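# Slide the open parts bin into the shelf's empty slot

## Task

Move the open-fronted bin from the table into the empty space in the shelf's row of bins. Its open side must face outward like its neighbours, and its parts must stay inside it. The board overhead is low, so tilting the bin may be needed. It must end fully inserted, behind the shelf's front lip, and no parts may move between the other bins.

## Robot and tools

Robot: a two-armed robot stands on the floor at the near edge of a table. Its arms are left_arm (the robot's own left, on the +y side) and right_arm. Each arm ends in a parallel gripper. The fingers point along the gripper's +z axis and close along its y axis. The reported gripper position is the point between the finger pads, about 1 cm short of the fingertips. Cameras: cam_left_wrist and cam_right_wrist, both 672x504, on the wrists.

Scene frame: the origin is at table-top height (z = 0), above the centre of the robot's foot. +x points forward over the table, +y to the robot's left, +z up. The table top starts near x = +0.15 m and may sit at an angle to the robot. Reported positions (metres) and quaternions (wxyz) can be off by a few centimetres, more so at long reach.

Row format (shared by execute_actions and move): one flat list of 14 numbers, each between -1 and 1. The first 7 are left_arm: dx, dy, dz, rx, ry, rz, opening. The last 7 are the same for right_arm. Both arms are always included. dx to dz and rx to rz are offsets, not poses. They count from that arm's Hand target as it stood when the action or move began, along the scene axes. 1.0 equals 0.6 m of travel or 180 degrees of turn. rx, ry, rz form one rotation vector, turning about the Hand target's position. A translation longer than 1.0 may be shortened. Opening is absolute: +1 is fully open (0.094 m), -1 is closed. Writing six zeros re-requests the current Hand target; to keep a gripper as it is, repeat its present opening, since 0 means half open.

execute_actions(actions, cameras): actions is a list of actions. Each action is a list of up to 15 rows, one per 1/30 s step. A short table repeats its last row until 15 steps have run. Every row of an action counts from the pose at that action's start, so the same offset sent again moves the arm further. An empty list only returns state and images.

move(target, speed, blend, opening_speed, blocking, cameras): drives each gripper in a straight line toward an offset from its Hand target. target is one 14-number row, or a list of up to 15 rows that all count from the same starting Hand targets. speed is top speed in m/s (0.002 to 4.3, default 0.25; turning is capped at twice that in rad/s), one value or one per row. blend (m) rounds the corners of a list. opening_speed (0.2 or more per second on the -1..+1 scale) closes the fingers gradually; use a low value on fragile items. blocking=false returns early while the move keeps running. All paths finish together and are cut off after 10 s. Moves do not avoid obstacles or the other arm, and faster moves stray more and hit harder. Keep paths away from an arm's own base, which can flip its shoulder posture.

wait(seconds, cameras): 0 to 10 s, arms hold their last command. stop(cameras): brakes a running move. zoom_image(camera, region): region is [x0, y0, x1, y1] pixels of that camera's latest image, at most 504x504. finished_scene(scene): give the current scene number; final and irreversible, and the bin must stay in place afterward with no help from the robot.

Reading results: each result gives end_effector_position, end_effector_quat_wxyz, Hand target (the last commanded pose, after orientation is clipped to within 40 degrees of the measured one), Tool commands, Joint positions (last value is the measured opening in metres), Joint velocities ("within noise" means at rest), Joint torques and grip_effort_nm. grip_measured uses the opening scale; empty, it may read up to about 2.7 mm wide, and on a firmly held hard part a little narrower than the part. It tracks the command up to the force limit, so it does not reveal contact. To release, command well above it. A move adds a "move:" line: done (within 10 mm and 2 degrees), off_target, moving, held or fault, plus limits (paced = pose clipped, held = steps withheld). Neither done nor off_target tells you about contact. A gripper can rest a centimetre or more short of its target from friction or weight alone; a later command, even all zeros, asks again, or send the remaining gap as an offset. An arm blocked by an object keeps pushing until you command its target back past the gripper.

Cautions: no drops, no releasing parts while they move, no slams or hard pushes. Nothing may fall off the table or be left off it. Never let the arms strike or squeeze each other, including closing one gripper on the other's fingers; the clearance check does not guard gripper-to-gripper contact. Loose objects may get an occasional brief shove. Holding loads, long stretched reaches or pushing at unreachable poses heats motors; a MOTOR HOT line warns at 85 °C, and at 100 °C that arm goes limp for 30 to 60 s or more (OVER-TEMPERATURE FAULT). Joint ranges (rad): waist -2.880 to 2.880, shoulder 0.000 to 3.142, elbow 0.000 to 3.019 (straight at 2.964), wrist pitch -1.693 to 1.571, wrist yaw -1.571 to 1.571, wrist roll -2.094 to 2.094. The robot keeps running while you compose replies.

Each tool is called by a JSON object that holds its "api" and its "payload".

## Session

{"api": "execute_actions", "payload": {"actions": []}}

Scene clock: 0.00 s.
left_arm: end_effector_position=(+0.2220, +0.4413, +0.2851) grip_measured=+1.000 grip_effort_nm=n/a end_effector_quat_wxyz=(+0.133, +0.290, +0.938, -0.135) | right_arm: end_effector_position=(+0.6080, -0.1323, +0.2111) grip_measured=+1.000 grip_effort_nm=n/a end_effector_quat_wxyz=(+0.157, -0.332, +0.916, +0.159)
Joint positions: left_arm=[2.188 1.504 0.379 -0.179 0.632 1.999 0.094] | right_arm=[-0.756 1.899 0.902 0.099 0.056 -0.793 0.094]
Joint velocities: within noise
Joint torques (N m): no reading
Motor temperatures (°C): left_arm=[25 28 28 27 26 26 28] | right_arm=[27 28 24 25 25 25 25]
Heat: left arm: hottest shoulder 28 °C; right arm: hottest shoulder 28 °C.
Hand target: left_arm +0.2214, +0.4391, +0.2860; +0.133, +0.289, +0.938, -0.136 | right_arm +0.6104, -0.1324, +0.2117; +0.159, -0.332, +0.916, +0.159
Tool commands: left_gripper/opening=+1.0 right_gripper/opening=+1.0

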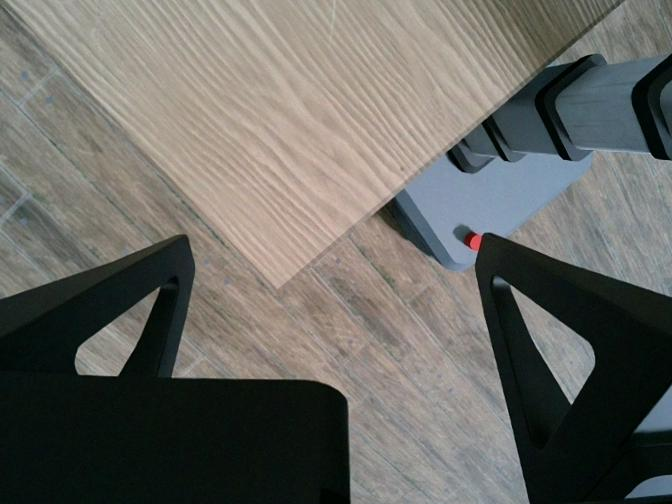

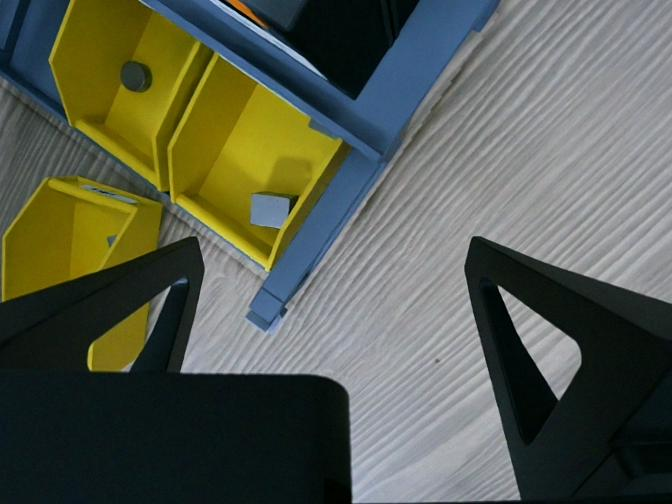

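{"api": "move", "payload": {"target": [[0.382,-0.477,0.34,-0.0066,-0.203,0.2108,1,-0.439,-0.1428,0.0747,0.2033,-0.1884,0.0418,1]], "speed": 0.5}}

Scene clock: 15.37 s.
left_arm: end_effector_position=(+0.3015, +0.3213, +0.3566) grip_measured=+1.000 grip_effort_nm=-0.032 end_effector_quat_wxyz=(+0.321, +0.239, +0.905, -0.141) | right_arm: end_effector_position=(+0.4275, -0.1961, +0.2433) grip_measured=+1.000 grip_effort_nm=-0.037 end_effector_quat_wxyz=(+0.421, -0.358, +0.780, +0.293)
Joint positions: left_arm=[1.941 1.23 0.055 0.111 0.94 1.635 0.094] | right_arm=[-1.258 2.018 0.443 0.72 -0.879 -1.335 0.094]
Joint velocities: within noise
Joint torques (N m): left_arm=[2.43 -2.26 -1.48 -0.31 0.39 0.05] | right_arm=[1.49 -8.41 -7.24 -0.05 -0.75 -0.23]
Motor temperatures (°C): left_arm=[25 28 28 27 26 26 27] | right_arm=[27 30 25 25 25 25 25]
Heat: left arm: hottest shoulder 28 °C; right arm: hottest shoulder 30 °C.
Hand target: left_arm +0.2981, +0.3219, +0.3549; +0.316, +0.235, +0.908, -0.144 (not the last commanded pose) | right_arm +0.4174, -0.1951, +0.2446; +0.415, -0.355, +0.783, +0.298 (not the last commanded pose)
Off the commanded pose: left_arm 0.261 m, 35 deg | right_arm 0.085 m, 13 deg.
move: held (left_arm; a check stopped the path), off_target (right_arm; braked when a check withheld steps of left_arm); limits=held
pose unreachable (left arm): on one or more control steps of this call, first in action 0 (counted from 0), this arm could not follow its commanded pose, so it was not sent that pose on those steps. It may still have moved: this result reports where it is.
cause: moving toward the commanded pose would bring two parts of the arm too close to each other (its shoulder (the part past joint 1) and its forearm (the part past joint 3), with joints 2 (shoulder) and 3 (elbow) between them).

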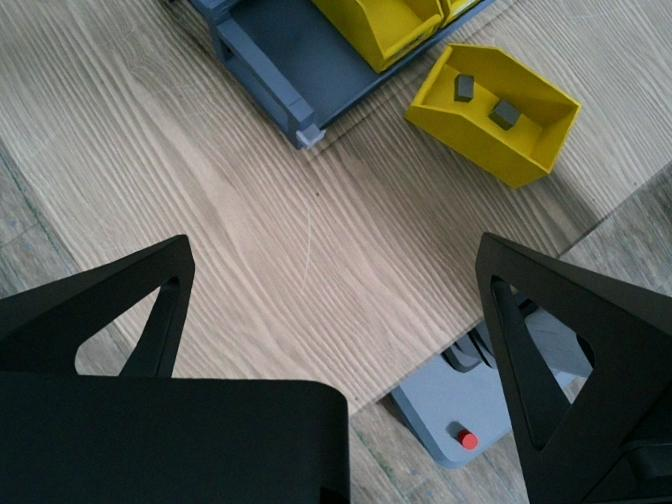

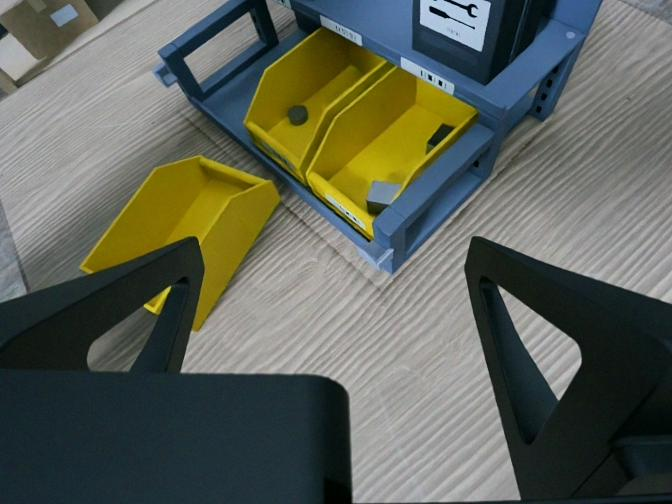

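{"api": "zoom_image", "payload": {"camera": "cam_left_wrist", "region": [380, 20, 600, 200]}}

{"api": "zoom_image", "payload": {"camera": "cam_left_wrist", "region": [190, 0, 450, 160]}}

Scaled by 2.291 from the camera's 672x504 image, which has a finer 960x720 frame.

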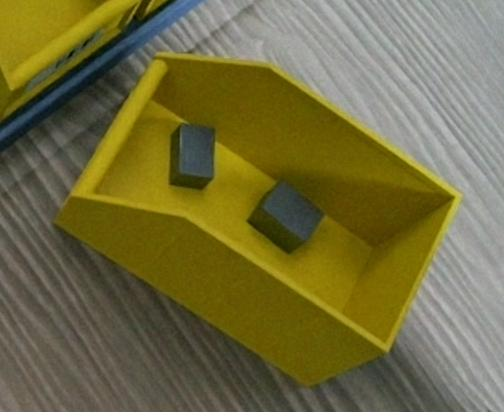

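Scaled by 1.938 from the camera's 672x504 image, which has a finer 960x720 frame.

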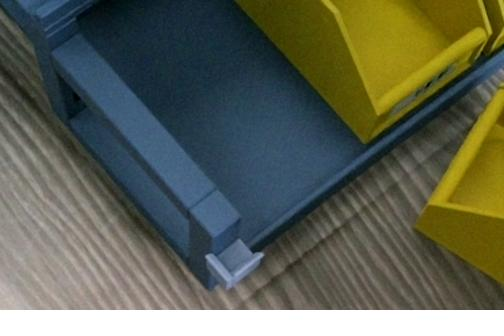

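{"api": "move", "payload": {"target": [[0.203,-0.2365,-0.058,0.1892,0.1288,-0.1781,0.2,0,0,0,0,0,0,1],[0.0532,-0.4865,-0.2248,0.1892,0.1288,-0.1781,-0.2,0,0,0,0,0,0,1]], "speed": 0.4, "blend": [0.04, 0]}}

Scene clock: 85.03 s.
left_arm: end_effector_position=(+0.3325, +0.0361, +0.2198) grip_measured=-0.198 grip_effort_nm=-0.120 end_effector_quat_wxyz=(-0.005, +0.518, +0.855, +0.000) | right_arm: end_effector_position=(+0.4275, -0.1961, +0.2434) grip_measured=+1.000 grip_effort_nm=-0.037 end_effector_quat_wxyz=(+0.421, -0.358, +0.780, +0.292)
Joint positions: left_arm=[0.255 2.267 0.624 0.265 -0.662 0.576 0.038] | right_arm=[-1.258 2.018 0.443 0.72 -0.879 -1.336 0.094]
Joint velocities: within noise
Joint torques (N m): left_arm=[-9.35 -6.18 -0.91 0.64 -0.15 -0.16] | right_arm=[1.55 -8.41 -7.24 -0.05 -0.75 -0.17]
Motor temperatures (°C): left_arm=[25 28 28 27 27 26 27] | right_arm=[27 29 28 25 26 25 25]
Heat: left arm: hottest shoulder 28 °C; right arm: hottest shoulder 29 °C.
Hand target: left_arm +0.3300, +0.0300, +0.2200; +0.001, +0.519, +0.855, +0.000 | right_arm +0.4174, -0.1951, +0.2446; +0.415, -0.355, +0.783, +0.298
Off the commanded pose: left_arm 0.007 m, 1 deg | right_arm 0.010 m, 1 deg.
move: done

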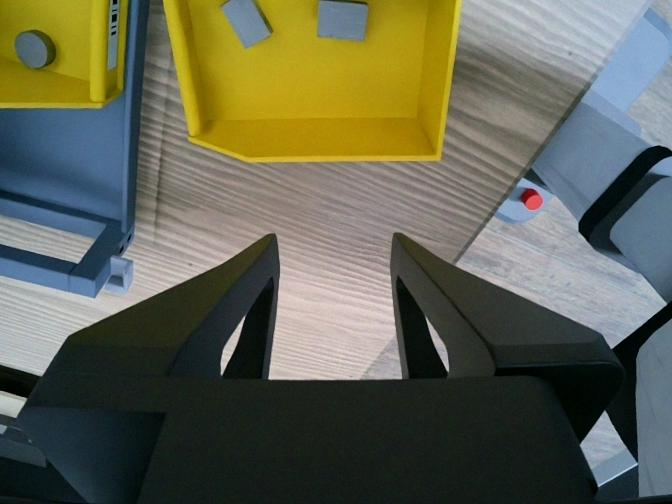

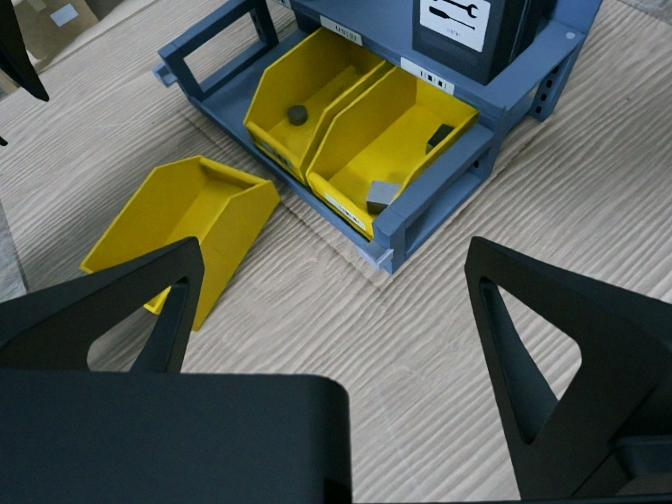

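{"api": "move", "payload": {"target": [[-0.073,-0.0833,-0.167,0,0,0,-0.25,0,0,0,0,0,0,1]], "speed": 0.25, "cameras": ["cam_left_wrist"]}}

Scene clock: 117.13 s.
left_arm: end_effector_position=(+0.2868, -0.0229, +0.1251) grip_measured=-0.248 grip_effort_nm=-0.120 end_effector_quat_wxyz=(+0.003, +0.520, +0.854, +0.000) | right_arm: end_effector_position=(+0.4275, -0.1961, +0.2434) grip_measured=+1.000 grip_effort_nm=-0.037 end_effector_quat_wxyz=(+0.421, -0.358, +0.780, +0.292)
Joint positions: left_arm=[0.255 2.656 0.847 0.45 -0.662 0.594 0.035] | right_arm=[-1.258 2.018 0.443 0.72 -0.879 -1.336 0.094]
Joint velocities: within noise
Joint torques (N m): left_arm=[-7.3 -6.77 -1.83 0.68 0.11 0.03] | right_arm=[1.55 -8.41 -7.23 -0.08 -0.75 -0.16]
Motor temperatures (°C): left_arm=[26 29 28 27 26 26 27] | right_arm=[27 29 29 25 26 25 25]
Heat: left arm: hottest shoulder 29 °C; right arm: hottest shoulder 29 °C.
Hand target: left_arm +0.2863, -0.0199, +0.1199; +0.001, +0.519, +0.855, +0.000 | right_arm +0.4174, -0.1951, +0.2446; +0.415, -0.356, +0.783, +0.298
Off the commanded pose: left_arm 0.006 m, 0 deg | right_arm 0.010 m, 1 deg.
move: done
Images, in order (width x height): cam_left_wrist 672x504.

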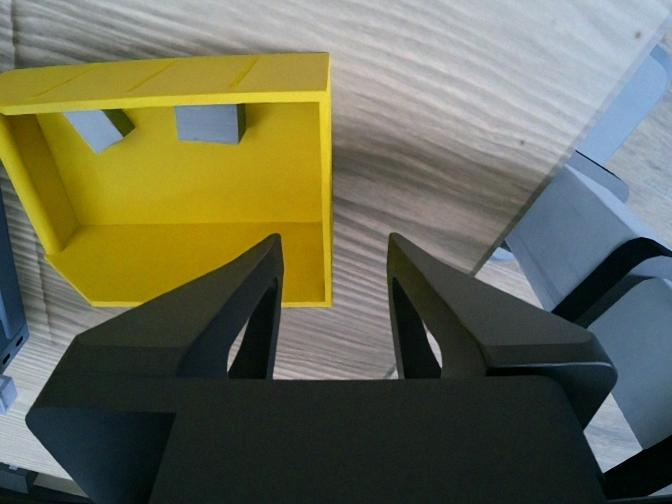

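{"api": "move", "payload": {"target": [[0.0045,0.0023,-0.1167,0,0,0,-0.25,0,0,0,0,0,0,1],[-0.0663,-0.0347,-0.1167,0,0,0,-0.25,0,0,0,0,0,0,1],[-0.06,-0.0317,0.042,0,0,0,-0.25,0,0,0,0,0,0,1],[0.1755,0.105,-0.025,0,0,0,-0.25,0,0,0,0,0,0,1]], "speed": [0.15,0.07,0.2,0.2], "blend": [0,0,0.02,0]}}

Scene clock: 133.43 s.
left_arm: end_effector_position=(+0.3852, +0.0391, +0.1048) grip_measured=-0.248 grip_effort_nm=-0.120 end_effector_quat_wxyz=(+0.001, +0.519, +0.855, +0.000) | right_arm: end_effector_position=(+0.4275, -0.1961, +0.2434) grip_measured=+1.000 grip_effort_nm=-0.037 end_effector_quat_wxyz=(+0.421, -0.358, +0.780, +0.292)
Joint positions: left_arm=[0.507 2.476 0.859 0.427 -0.588 0.886 0.035] | right_arm=[-1.258 2.018 0.443 0.72 -0.879 -1.336 0.094]
Joint velocities: within noise
Joint torques (N m): left_arm=[-7.47 -8.94 -2.02 -0.08 0.15 0] | right_arm=[1.61 -8.35 -7.24 -0.08 -0.75 -0.17]
Motor temperatures (°C): left_arm=[26 29 28 27 26 26 27] | right_arm=[27 29 29 25 26 25 25]
Heat: left arm: hottest shoulder 29 °C; right arm: hottest shoulder 29 °C.
Hand target: left_arm +0.3915, +0.0429, +0.1049; +0.001, +0.519, +0.855, +0.000 | right_arm +0.4174, -0.1951, +0.2446; +0.415, -0.356, +0.783, +0.298
Off the commanded pose: left_arm 0.007 m, 0 deg | right_arm 0.010 m, 1 deg.
move: done

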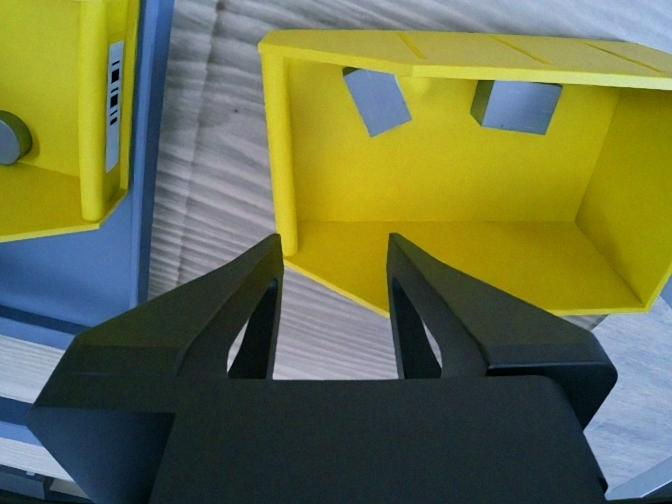

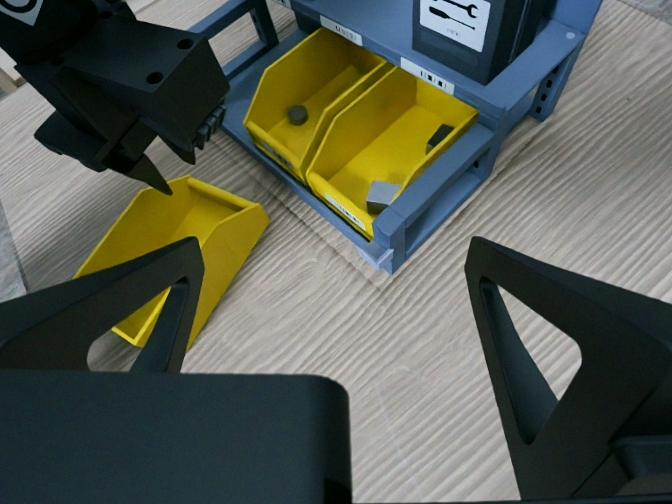

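{"api": "move", "payload": {"target": [[0.029,0.0118,-0.0717,0,0,0,-0.1,0,0,0,0,0,0,1]], "speed": 0.15, "cameras": ["cam_left_wrist"]}}

Scene clock: 144.40 s.
left_arm: end_effector_position=(+0.4137, +0.0467, +0.0682) grip_measured=-0.102 grip_effort_nm=0.051 end_effector_quat_wxyz=(+0.005, +0.518, +0.856, +0.001) | right_arm: end_effector_position=(+0.4275, -0.1961, +0.2434) grip_measured=+1.000 grip_effort_nm=-0.037 end_effector_quat_wxyz=(+0.421, -0.358, +0.780, +0.292)
Joint positions: left_arm=[0.585 2.515 0.956 0.427 -0.555 0.973 0.042] | right_arm=[-1.258 2.018 0.443 0.72 -0.879 -1.336 0.094]
Joint velocities: within noise
Joint torques (N m): left_arm=[-7.36 -7.3 -1.83 0.5 0.16 0.06] | right_arm=[1.67 -8.41 -7.25 -0.08 -0.75 -0.16]
Motor temperatures (°C): left_arm=[26 30 29 27 26 26 27] | right_arm=[27 29 29 25 27 25 25]
Heat: left arm: hottest shoulder 30 °C; right arm: hottest shoulder 29 °C.
Hand target: left_arm +0.4089, +0.0500, +0.0619; +0.001, +0.519, +0.855, +0.000 | right_arm +0.4174, -0.1951, +0.2446; +0.415, -0.356, +0.783, +0.298
Off the commanded pose: left_arm 0.009 m, 1 deg | right_arm 0.010 m, 1 deg.
move: done
Images, in order (width x height): cam_left_wrist 672x504.

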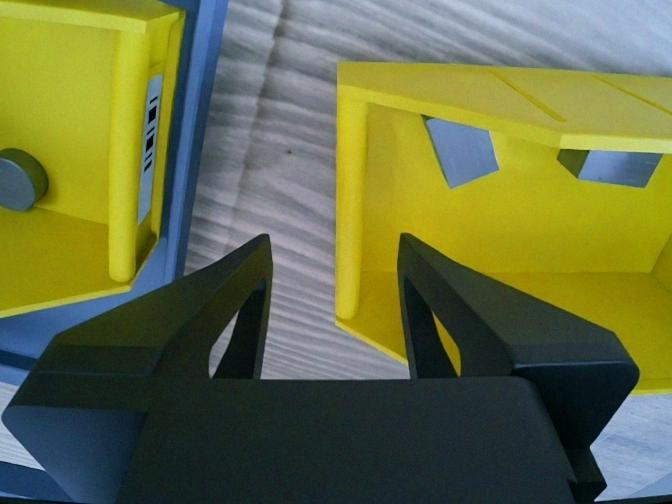

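{"api": "move", "payload": {"target": [[-0.0112,0.0035,-0.0542,0,0,0,-0.1,0,0,0,0,0,0,1],[-0.0112,0.0035,-0.0542,0,0,0,-1,0,0,0,0,0,0,1],[-0.0112,0.0035,0.0,0,0,0,-1,0,0,0,0,0,0,1]], "speed": [0.1,0.1,0.08], "opening_speed": 0.8}}

Scene clock: 153.37 s.
left_arm: end_effector_position=(+0.4057, +0.0572, +0.0464) grip_measured=-0.799 grip_effort_nm=-1.062 end_effector_quat_wxyz=(-0.001, +0.512, +0.859, +0.006) | right_arm: end_effector_position=(+0.4275, -0.1961, +0.2434) grip_measured=+1.000 grip_effort_nm=-0.042 end_effector_quat_wxyz=(+0.421, -0.358, +0.780, +0.292)
Joint positions: left_arm=[0.629 2.564 0.98 0.469 -0.551 1.001 0.009] | right_arm=[-1.258 2.018 0.443 0.72 -0.879 -1.336 0.094]
Joint velocities: within noise
Joint torques (N m): left_arm=[-10.64 -9.82 -4.63 -0.14 0.04 -0.18] | right_arm=[1.61 -8.41 -7.23 -0.08 -0.75 -0.16]
Motor temperatures (°C): left_arm=[27 30 29 27 26 26 27] | right_arm=[27 29 29 25 27 25 25]
Heat: left arm: hottest shoulder 30 °C; right arm: hottest shoulder 29 °C.
Hand target: left_arm +0.4024, +0.0522, +0.0619; +0.001, +0.519, +0.855, +0.000 | right_arm +0.4174, -0.1951, +0.2446; +0.415, -0.356, +0.783, +0.298
Off the commanded pose: left_arm 0.017 m, 1 deg | right_arm 0.010 m, 1 deg.
move: off_target (left_arm)

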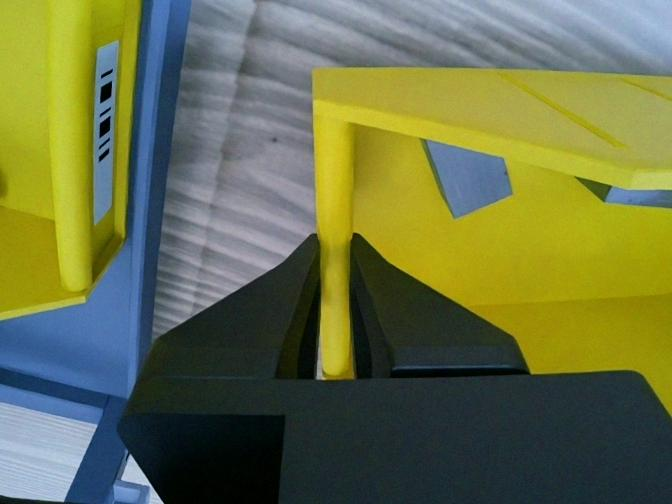

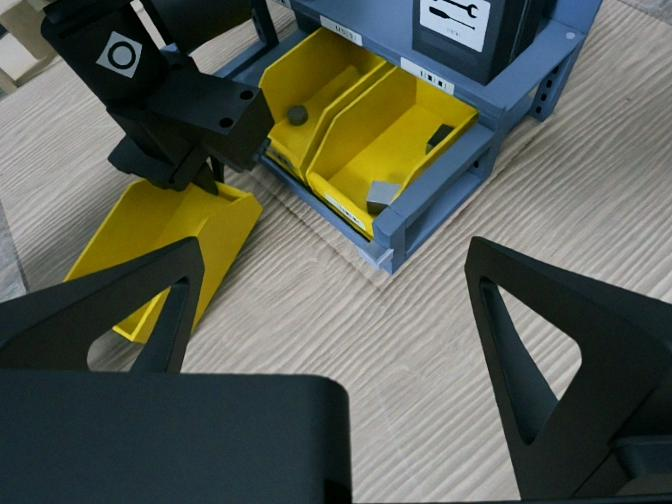

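{"api": "move", "payload": {"target": [[-0.0167,0.0167,0.233,0,0,0.222,-1,0,0,0,0,0,0,1],[-0.0673,0.1772,0.2668,0,0,0.9017,-1,0,0,0,0,0,0,1]], "speed": [0.25, 0.35], "blend": [0.03, 0]}}

Scene clock: 191.27 s.
left_arm: end_effector_position=(+0.3627, +0.1508, +0.2147) grip_measured=-0.799 grip_effort_nm=-1.062 end_effector_quat_wxyz=(+0.004, +0.757, -0.654, -0.003) | right_arm: end_effector_position=(+0.4275, -0.1962, +0.2433) grip_measured=+1.000 grip_effort_nm=-0.042 end_effector_quat_wxyz=(+0.421, -0.358, +0.780, +0.292)
Joint positions: left_arm=[0.603 2.059 0.455 0.457 -0.547 -1.825 0.009] | right_arm=[-1.258 2.018 0.443 0.72 -0.879 -1.336 0.094]
Joint velocities: within noise
Joint torques (N m): left_arm=[-4.84 -8.64 -4.34 0.64 -0.17 -0.14] | right_arm=[1.55 -8.47 -7.21 -0.06 -0.75 -0.16]
Motor temperatures (°C): left_arm=[27 31 30 27 26 26 29] | right_arm=[27 29 29 25 27 25 25]
Heat: left arm: hottest shoulder 31 °C; right arm: hottest shoulder 29 °C.
Hand target: left_arm +0.3619, +0.1585, +0.2220; +0.000, +0.765, -0.644, -0.001 | right_arm +0.4174, -0.1952, +0.2445; +0.415, -0.355, +0.783, +0.298
Off the commanded pose: left_arm 0.011 m, 2 deg | right_arm 0.010 m, 1 deg.
move: off_target (left_arm)

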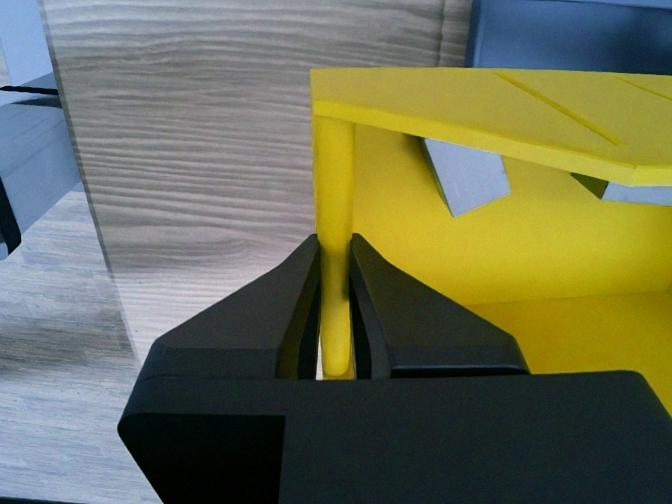

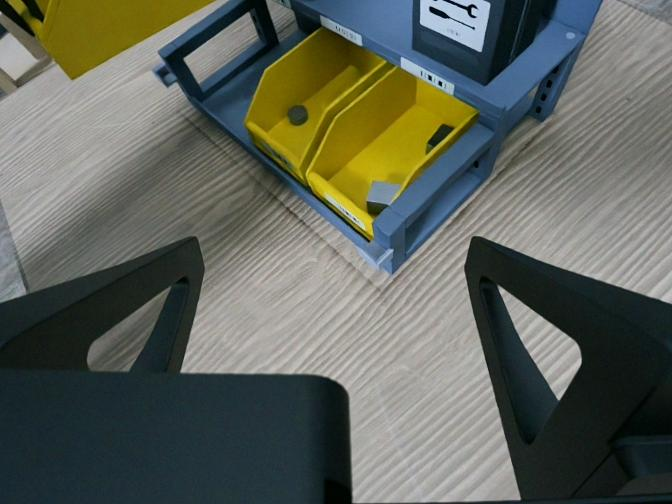

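{"api": "zoom_image", "payload": {"camera": "cam_left_wrist", "region": [440, 0, 672, 80]}}

Scaled by 2.172 from the camera's 672x504 image, which has a finer 960x720 frame.

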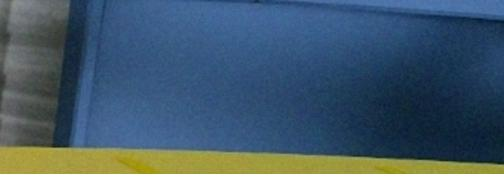

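{"api": "move", "payload": {"target": [[-0.0007,-0.0042,-0.2183,0,0,0.0083,-1,0,0,0,0,0,0,1]], "speed": 0.15}}

{"api": "zoom_image", "payload": {"camera": "cam_right_wrist", "region": [130, 0, 350, 200]}}

{"api": "zoom_image", "payload": {"camera": "cam_left_wrist", "region": [440, 0, 672, 100]}}

Scene clock: 206.77 s.
left_arm: end_effector_position=(+0.3620, +0.1537, +0.0927) grip_measured=-0.799 grip_effort_nm=-1.057 end_effector_quat_wxyz=(+0.003, +0.774, -0.634, -0.002) | right_arm: end_effector_position=(+0.4275, -0.1962, +0.2433) grip_measured=+1.000 grip_effort_nm=-0.042 end_effector_quat_wxyz=(+0.421, -0.358, +0.780, +0.292)
Joint positions: left_arm=[0.807 2.415 0.683 0.689 -0.453 -1.669 0.009] | right_arm=[-1.258 2.018 0.443 0.72 -0.879 -1.336 0.094]
Joint velocities: within noise
Joint torques (N m): left_arm=[-5.07 -6.3 -3.96 0.85 -0.09 0.04] | right_arm=[1.61 -8.47 -7.24 -0.06 -0.75 -0.16]
Motor temperatures (°C): left_arm=[27 31 30 27 26 26 30] | right_arm=[27 29 29 25 27 25 25]
Heat: left arm: hottest shoulder 31 °C; right arm: hottest shoulder 29 °C.
Hand target: left_arm +0.3615, +0.1561, +0.0910; +0.000, +0.773, -0.634, -0.001 | right_arm +0.4174, -0.1952, +0.2445; +0.415, -0.355, +0.783, +0.298
Off the commanded pose: left_arm 0.003 m, 0 deg | right_arm 0.010 m, 1 deg.
move: done

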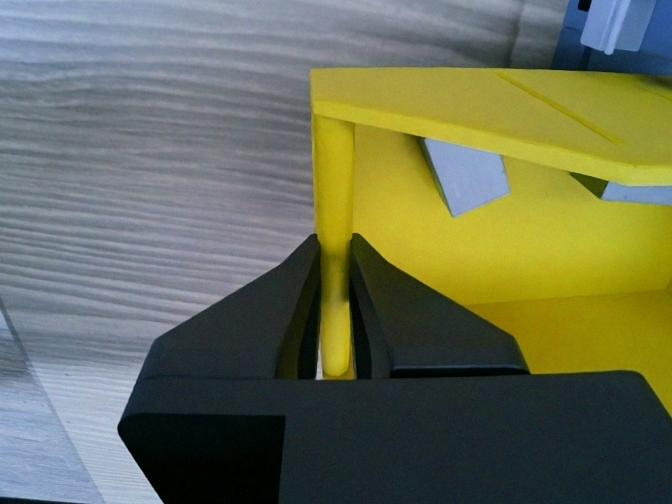

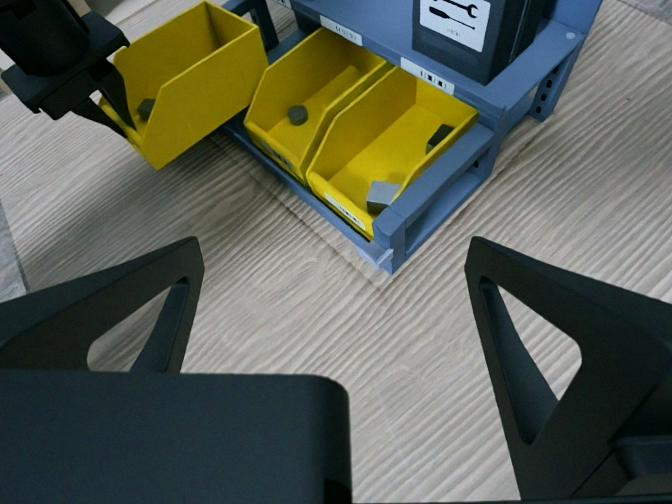

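Scaled by 2.291 from the camera's 672x504 image, which has a finer 960x720 frame.

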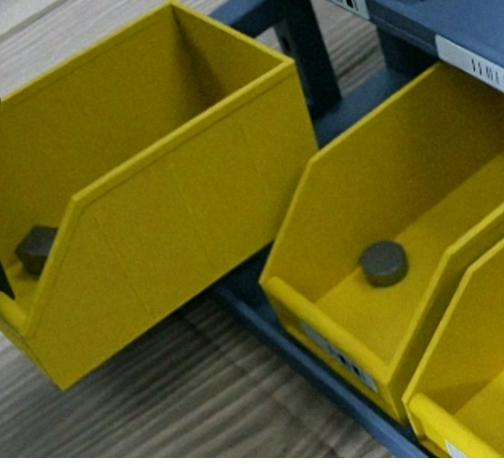

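Scaled by 2.172 from the camera's 672x504 image, which has a finer 960x720 frame.

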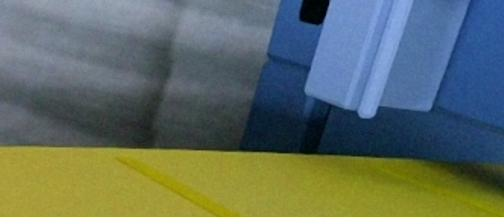

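{"api": "move", "payload": {"target": [[0,0,-0.0292,0,0,0,-1,0,0,0,0,0,0,1],[0.1281,0.0221,-0.0258,0,0,0,-1,0,0,0,0,0,0,1]], "speed": [0.1,0.08]}}

{"api": "zoom_image", "payload": {"camera": "cam_right_wrist", "region": [130, 0, 350, 200]}}

Scene clock: 218.87 s.
left_arm: end_effector_position=(+0.4258, +0.1611, +0.0718) grip_measured=-0.799 grip_effort_nm=-1.062 end_effector_quat_wxyz=(+0.007, +0.771, -0.637, -0.006) | right_arm: end_effector_position=(+0.4275, -0.1962, +0.2433) grip_measured=+1.000 grip_effort_nm=-0.037 end_effector_quat_wxyz=(+0.421, -0.358, +0.780, +0.292)
Joint positions: left_arm=[0.833 2.345 0.827 0.473 -0.439 -1.641 0.009] | right_arm=[-1.258 2.018 0.443 0.72 -0.879 -1.336 0.094]
Joint velocities: within noise
Joint torques (N m): left_arm=[-5.48 -10.29 -2.82 -0.03 -0.09 0.03] | right_arm=[1.55 -8.41 -7.24 -0.06 -0.75 -0.16]
Motor temperatures (°C): left_arm=[27 31 30 27 26 26 30] | right_arm=[27 29 29 25 27 25 25]
Heat: left arm: hottest shoulder 31 °C; right arm: hottest shoulder 29 °C.
Hand target: left_arm +0.4384, +0.1691, +0.0754; +0.000, +0.773, -0.634, -0.001 | right_arm +0.4174, -0.1952, +0.2445; +0.415, -0.355, +0.783, +0.298
Off the commanded pose: left_arm 0.016 m, 1 deg | right_arm 0.010 m, 1 deg.
move: off_target (left_arm)

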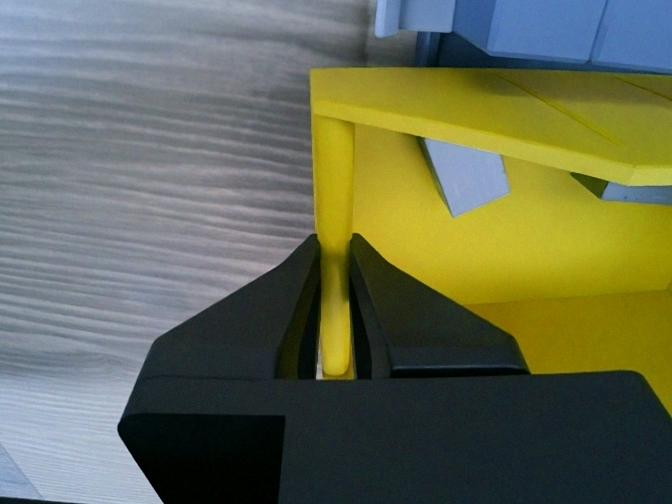

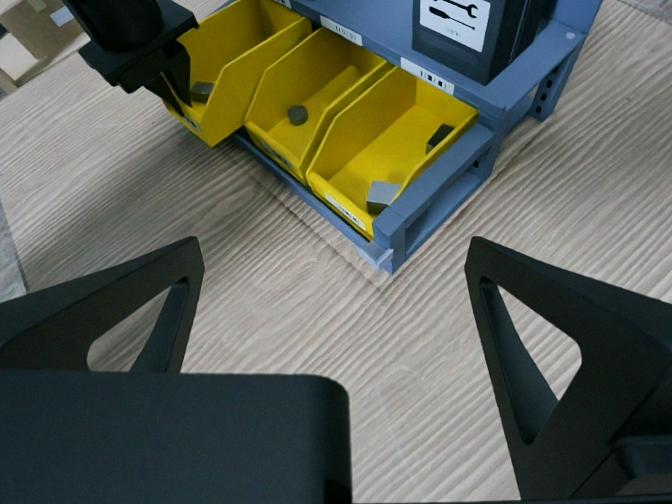

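Scaled by 2.291 from the camera's 672x504 image, which has a finer 960x720 frame.

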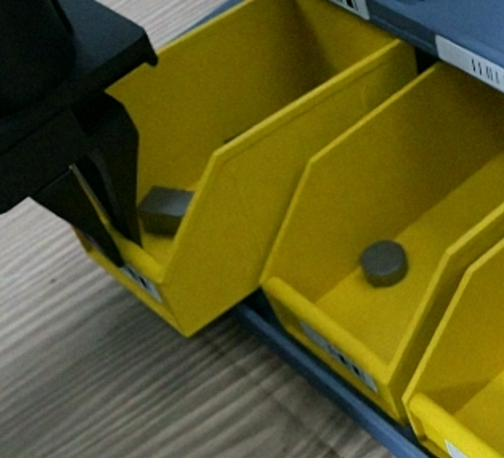

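{"api": "move", "payload": {"target": [[-0.0009,0.0049,-0.0058,0,0,0,-1,0,0,0,0,0,0,1],[0.0319,0.0106,-0.0058,0,0,0,-1,0,0,0,0,0,0,1]], "speed": [0.05,0.05]}}

{"api": "zoom_image", "payload": {"camera": "cam_right_wrist", "region": [170, 0, 370, 160]}}

Scene clock: 228.43 s.
left_arm: end_effector_position=(+0.4436, +0.1674, +0.0675) grip_measured=-0.799 grip_effort_nm=-1.072 end_effector_quat_wxyz=(+0.008, +0.771, -0.637, -0.007) | right_arm: end_effector_position=(+0.4275, -0.1962, +0.2433) grip_measured=+1.000 grip_effort_nm=-0.037 end_effector_quat_wxyz=(+0.421, -0.358, +0.780, +0.292)
Joint positions: left_arm=[0.846 2.326 0.864 0.418 -0.433 -1.631 0.009] | right_arm=[-1.258 2.018 0.443 0.72 -0.879 -1.336 0.094]
Joint velocities: within noise
Joint torques (N m): left_arm=[-5.66 -10.81 -2.51 0.02 -0.09 0.04] | right_arm=[1.67 -8.41 -7.24 -0.06 -0.75 -0.16]
Motor temperatures (°C): left_arm=[27 31 30 27 26 26 30] | right_arm=[27 29 29 25 27 25 25]
Heat: left arm: hottest shoulder 31 °C; right arm: hottest shoulder 29 °C.
Hand target: left_arm +0.4574, +0.1756, +0.0720; +0.000, +0.773, -0.634, -0.001 | right_arm +0.4174, -0.1952, +0.2445; +0.415, -0.355, +0.783, +0.298
Off the commanded pose: left_arm 0.017 m, 1 deg | right_arm 0.010 m, 1 deg.
move: off_target (left_arm)

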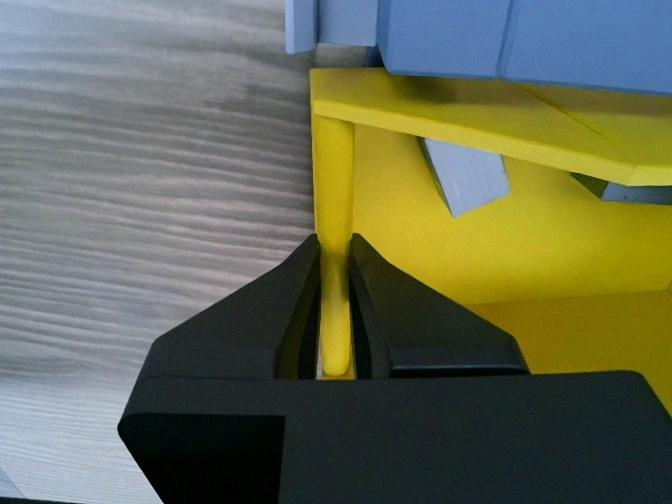

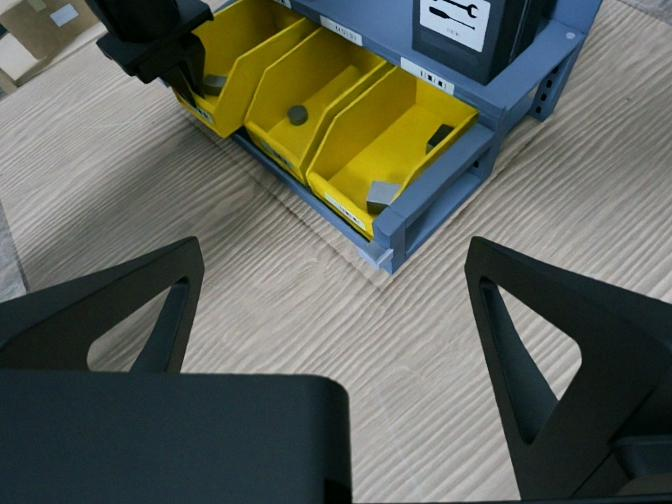

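Scaled by 2.520 from the camera's 672x504 image, which has a finer 960x720 frame.

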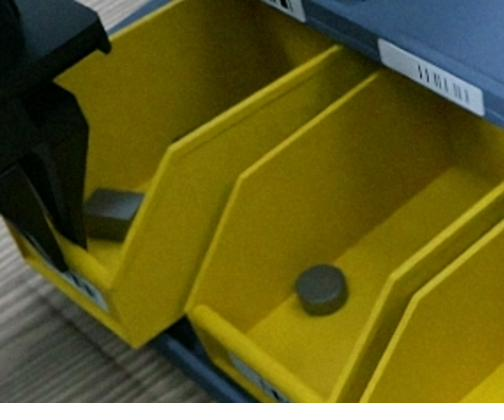

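{"api": "move", "payload": {"target": [[0.0296,0.0051,0.0015,0,0,0,-1,0,0,0,0,0,0,1]], "speed": 0.05}}

{"api": "zoom_image", "payload": {"camera": "cam_right_wrist", "region": [170, 0, 370, 160]}}

{"api": "zoom_image", "payload": {"camera": "cam_left_wrist", "region": [190, 0, 440, 260]}}

Scene clock: 236.00 s.
left_arm: end_effector_position=(+0.4606, +0.1699, +0.0678) grip_measured=-0.799 grip_effort_nm=-1.067 end_effector_quat_wxyz=(+0.009, +0.771, -0.637, -0.007) | right_arm: end_effector_position=(+0.4275, -0.1962, +0.2433) grip_measured=+1.000 grip_effort_nm=-0.037 end_effector_quat_wxyz=(+0.421, -0.358, +0.780, +0.292)
Joint positions: left_arm=[0.846 2.304 0.895 0.364 -0.433 -1.631 0.009] | right_arm=[-1.258 2.018 0.443 0.72 -0.879 -1.336 0.094]
Joint velocities: within noise
Joint torques (N m): left_arm=[-5.77 -11.22 -2.15 0.01 -0.09 0.03] | right_arm=[1.61 -8.47 -7.24 -0.08 -0.74 -0.16]
Motor temperatures (°C): left_arm=[27 31 30 27 26 26 30] | right_arm=[27 29 29 25 27 25 25]
Heat: left arm: hottest shoulder 31 °C; right arm: hottest shoulder 29 °C.
Hand target: left_arm +0.4752, +0.1787, +0.0729; +0.000, +0.773, -0.634, -0.001 | right_arm +0.4174, -0.1952, +0.2445; +0.415, -0.355, +0.783, +0.298
Off the commanded pose: left_arm 0.018 m, 1 deg | right_arm 0.010 m, 1 deg.
move: off_target (left_arm)

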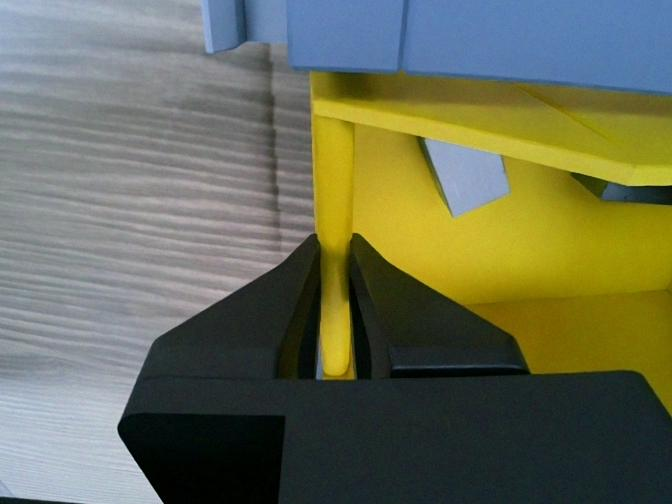

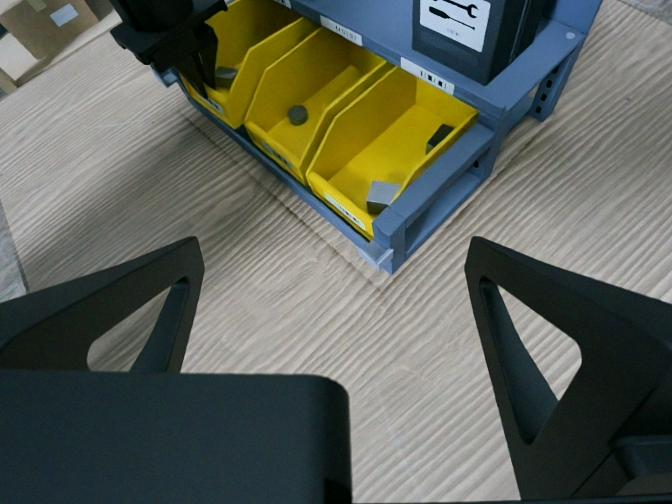

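Scaled by 2.520 from the camera's 672x504 image, which has a finer 960x720 frame.

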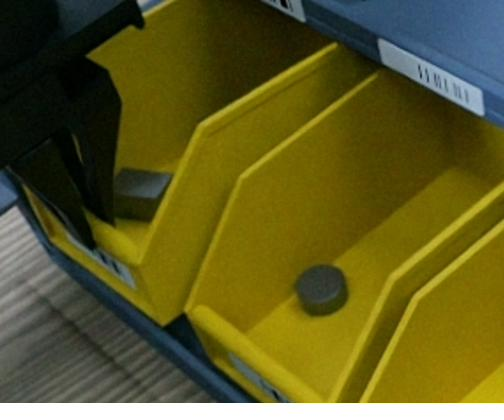

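Scaled by 1.938 from the camera's 672x504 image, which has a finer 960x720 frame.

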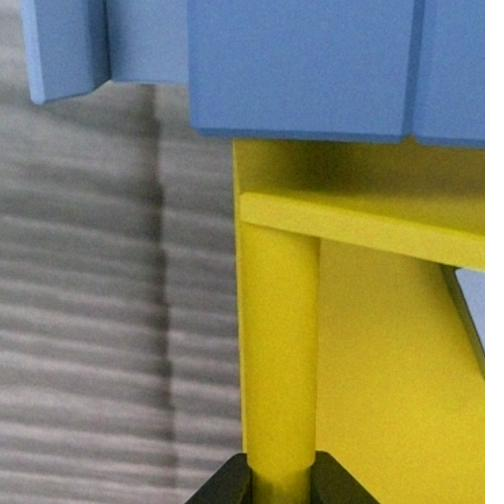

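{"api": "move", "payload": {"target": [[0.0107,0.0018,0,0,0,0,-1,0,0,0,0,0,0,1],[0.003,0.0005,-0.0248,0.0076,-0.0438,0,-1,0,0,0,0,0,0,1]], "speed": [0.04,0.04]}}

{"api": "zoom_image", "payload": {"camera": "cam_right_wrist", "region": [150, 0, 370, 180]}}

Scene clock: 249.00 s.
left_arm: end_effector_position=(+0.4770, +0.1746, +0.0561) grip_measured=-0.799 grip_effort_nm=-1.067 end_effector_quat_wxyz=(-0.046, +0.771, -0.634, +0.040) | right_arm: end_effector_position=(+0.4275, -0.1962, +0.2433) grip_measured=+1.000 grip_effort_nm=-0.037 end_effector_quat_wxyz=(+0.421, -0.358, +0.780, +0.292)
Joint positions: left_arm=[0.862 2.36 0.888 0.592 -0.425 -1.554 0.009] | right_arm=[-1.258 2.018 0.443 0.72 -0.879 -1.336 0.094]
Joint velocities: within noise
Joint torques (N m): left_arm=[-5.66 -9 -3.34 1.76 0 0.01] | right_arm=[1.61 -8.47 -7.23 -0.08 -0.75 -0.16]
Motor temperatures (°C): left_arm=[27 31 30 27 26 26 30] | right_arm=[27 29 29 25 27 25 25]
Heat: left arm: hottest shoulder 31 °C; right arm: hottest shoulder 29 °C.
Hand target: left_arm +0.4771, +0.1789, +0.0580; -0.053, +0.771, -0.633, +0.045 | right_arm +0.4174, -0.1952, +0.2445; +0.415, -0.355, +0.783, +0.298
Off the commanded pose: left_arm 0.005 m, 1 deg | right_arm 0.010 m, 1 deg.
move: done

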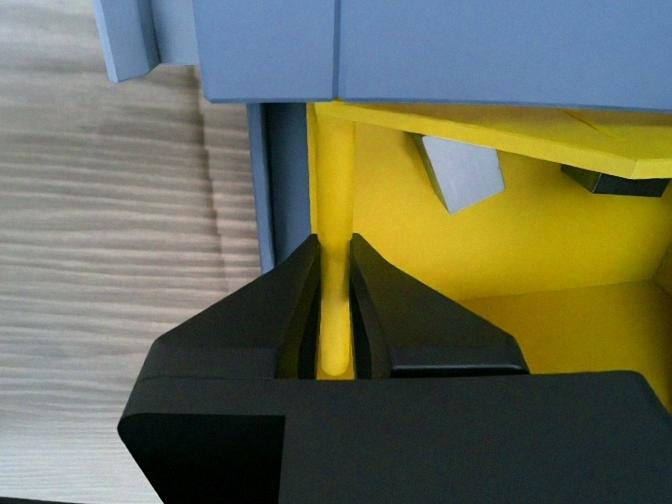

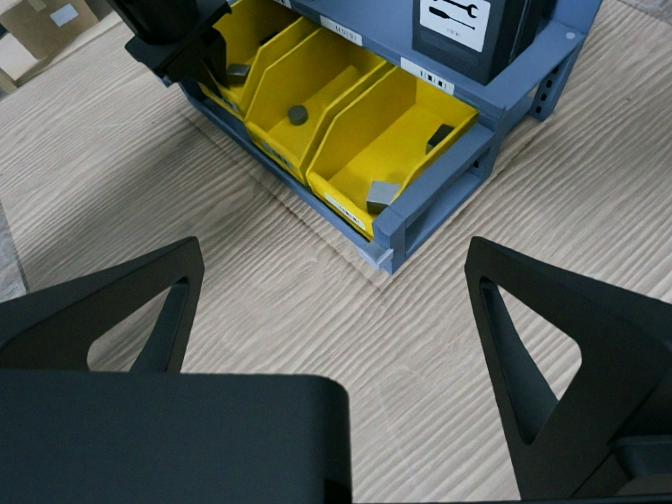

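Scaled by 2.291 from the camera's 672x504 image, which has a finer 960x720 frame.

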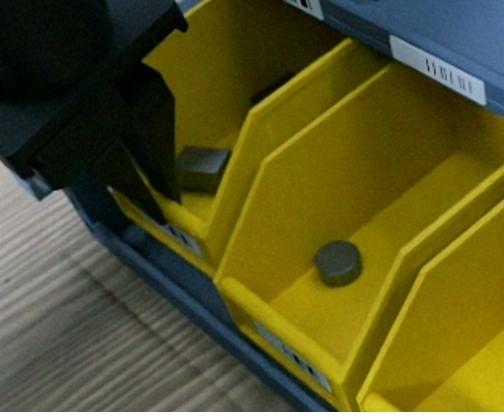

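{"api": "move", "payload": {"target": [[0,0,-0.0125,0.0019,-0.0109,0,-1,0,0,0,0,0,0,1],[0,0,-0.0125,0.0019,-0.0109,0,-0.55,0,0,0,0,0,0,1]], "speed": [0.03,0.03], "opening_speed": 0.6}}

Scene clock: 259.33 s.
left_arm: end_effector_position=(+0.4792, +0.1752, +0.0510) grip_measured=-0.552 grip_effort_nm=0.042 end_effector_quat_wxyz=(-0.064, +0.771, -0.632, +0.056) | right_arm: end_effector_position=(+0.4275, -0.1962, +0.2433) grip_measured=+1.000 grip_effort_nm=-0.037 end_effector_quat_wxyz=(+0.421, -0.358, +0.780, +0.292)
Joint positions: left_arm=[0.869 2.39 0.888 0.678 -0.415 -1.531 0.021] | right_arm=[-1.258 2.018 0.443 0.72 -0.879 -1.336 0.094]
Joint velocities: within noise
Joint torques (N m): left_arm=[-5.66 -8.59 -3.02 0.91 -0.04 0.04] | right_arm=[1.61 -8.47 -7.23 -0.08 -0.75 -0.16]
Motor temperatures (°C): left_arm=[27 31 30 27 26 26 30] | right_arm=[27 29 29 25 27 25 25]
Heat: left arm: hottest shoulder 31 °C; right arm: hottest shoulder 29 °C.
Hand target: left_arm +0.4770, +0.1789, +0.0505; -0.066, +0.770, -0.632, +0.056 | right_arm +0.4174, -0.1952, +0.2445; +0.415, -0.355, +0.783, +0.298
Off the commanded pose: left_arm 0.004 m, 0 deg | right_arm 0.010 m, 1 deg.
move: done

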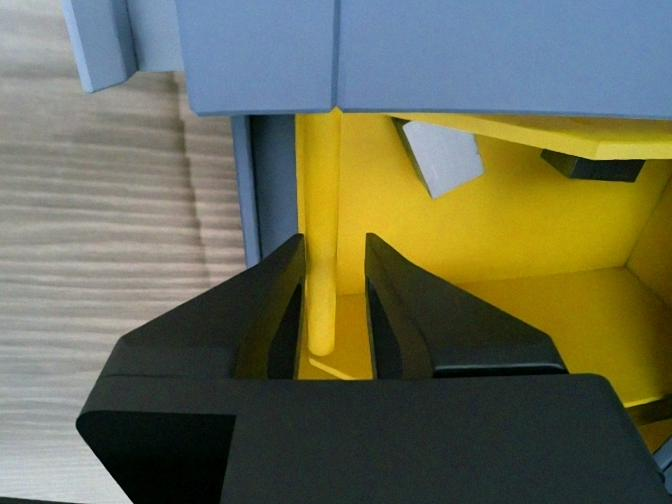

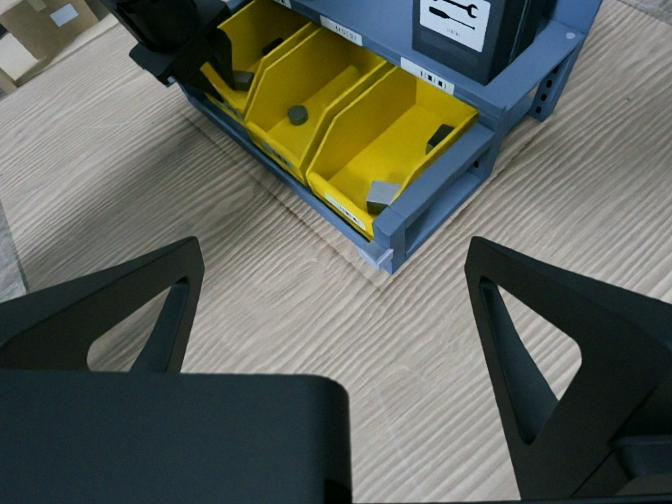

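{"api": "move", "payload": {"target": [[-0.0075,-0.0013,0.003,0,0,0,-0.4,0,0,0,0,0,0,1],[-0.0289,-0.0049,0.19,0,0,0,-0.4,0,0,0,0,0,0,1]], "speed": [0.04,0.15]}}

{"api": "zoom_image", "payload": {"camera": "cam_right_wrist", "region": [150, 0, 370, 200]}}

Scene clock: 265.03 s.
left_arm: end_effector_position=(+0.4636, +0.1797, +0.1542) grip_measured=-0.402 grip_effort_nm=0.046 end_effector_quat_wxyz=(-0.069, +0.772, -0.630, +0.054) | right_arm: end_effector_position=(+0.4275, -0.1962, +0.2433) grip_measured=+1.000 grip_effort_nm=-0.037 end_effector_quat_wxyz=(+0.421, -0.358, +0.780, +0.292)
Joint positions: left_arm=[0.764 2.136 0.64 0.64 -0.496 -1.619 0.028] | right_arm=[-1.258 2.018 0.443 0.72 -0.879 -1.336 0.094]
Joint velocities: within noise
Joint torques (N m): left_arm=[-7.59 -9.76 -3.82 0.12 -0.31 -0.13] | right_arm=[1.67 -8.35 -7.23 -0.06 -0.75 -0.16]
Motor temperatures (°C): left_arm=[27 31 30 27 26 26 30] | right_arm=[27 29 29 25 27 25 25]
Heat: left arm: hottest shoulder 31 °C; right arm: hottest shoulder 29 °C.
Hand target: left_arm +0.4598, +0.1759, +0.1646; -0.066, +0.770, -0.632, +0.056 | right_arm +0.4174, -0.1952, +0.2445; +0.415, -0.355, +0.783, +0.298
Off the commanded pose: left_arm 0.012 m, 1 deg | right_arm 0.010 m, 1 deg.
move: off_target (left_arm)

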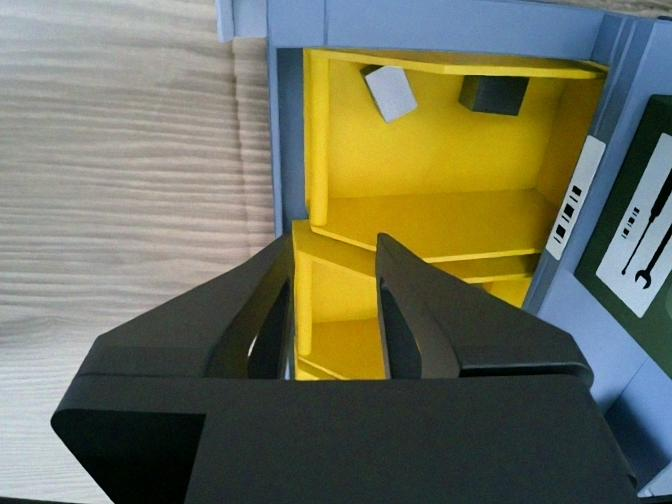

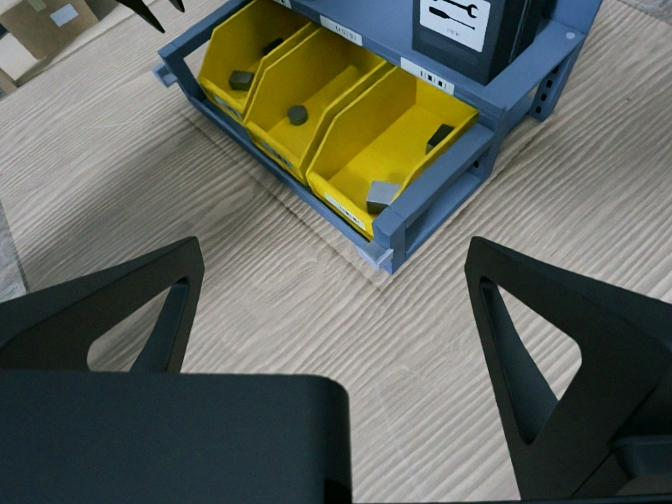

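Scaled by 2.291 from the camera's 672x504 image, which has a finer 960x720 frame.

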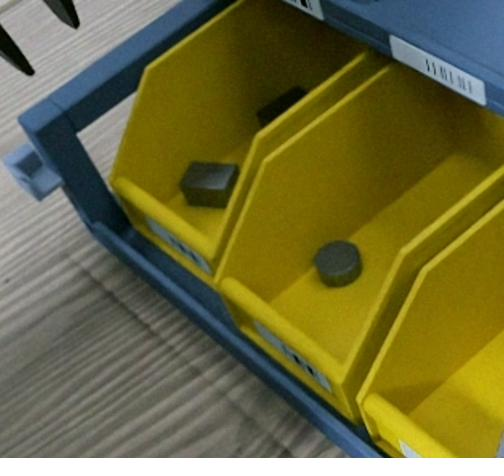

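{"api": "finished_scene", "payload": {"scene": 2}}

The scene is finished: the task was done.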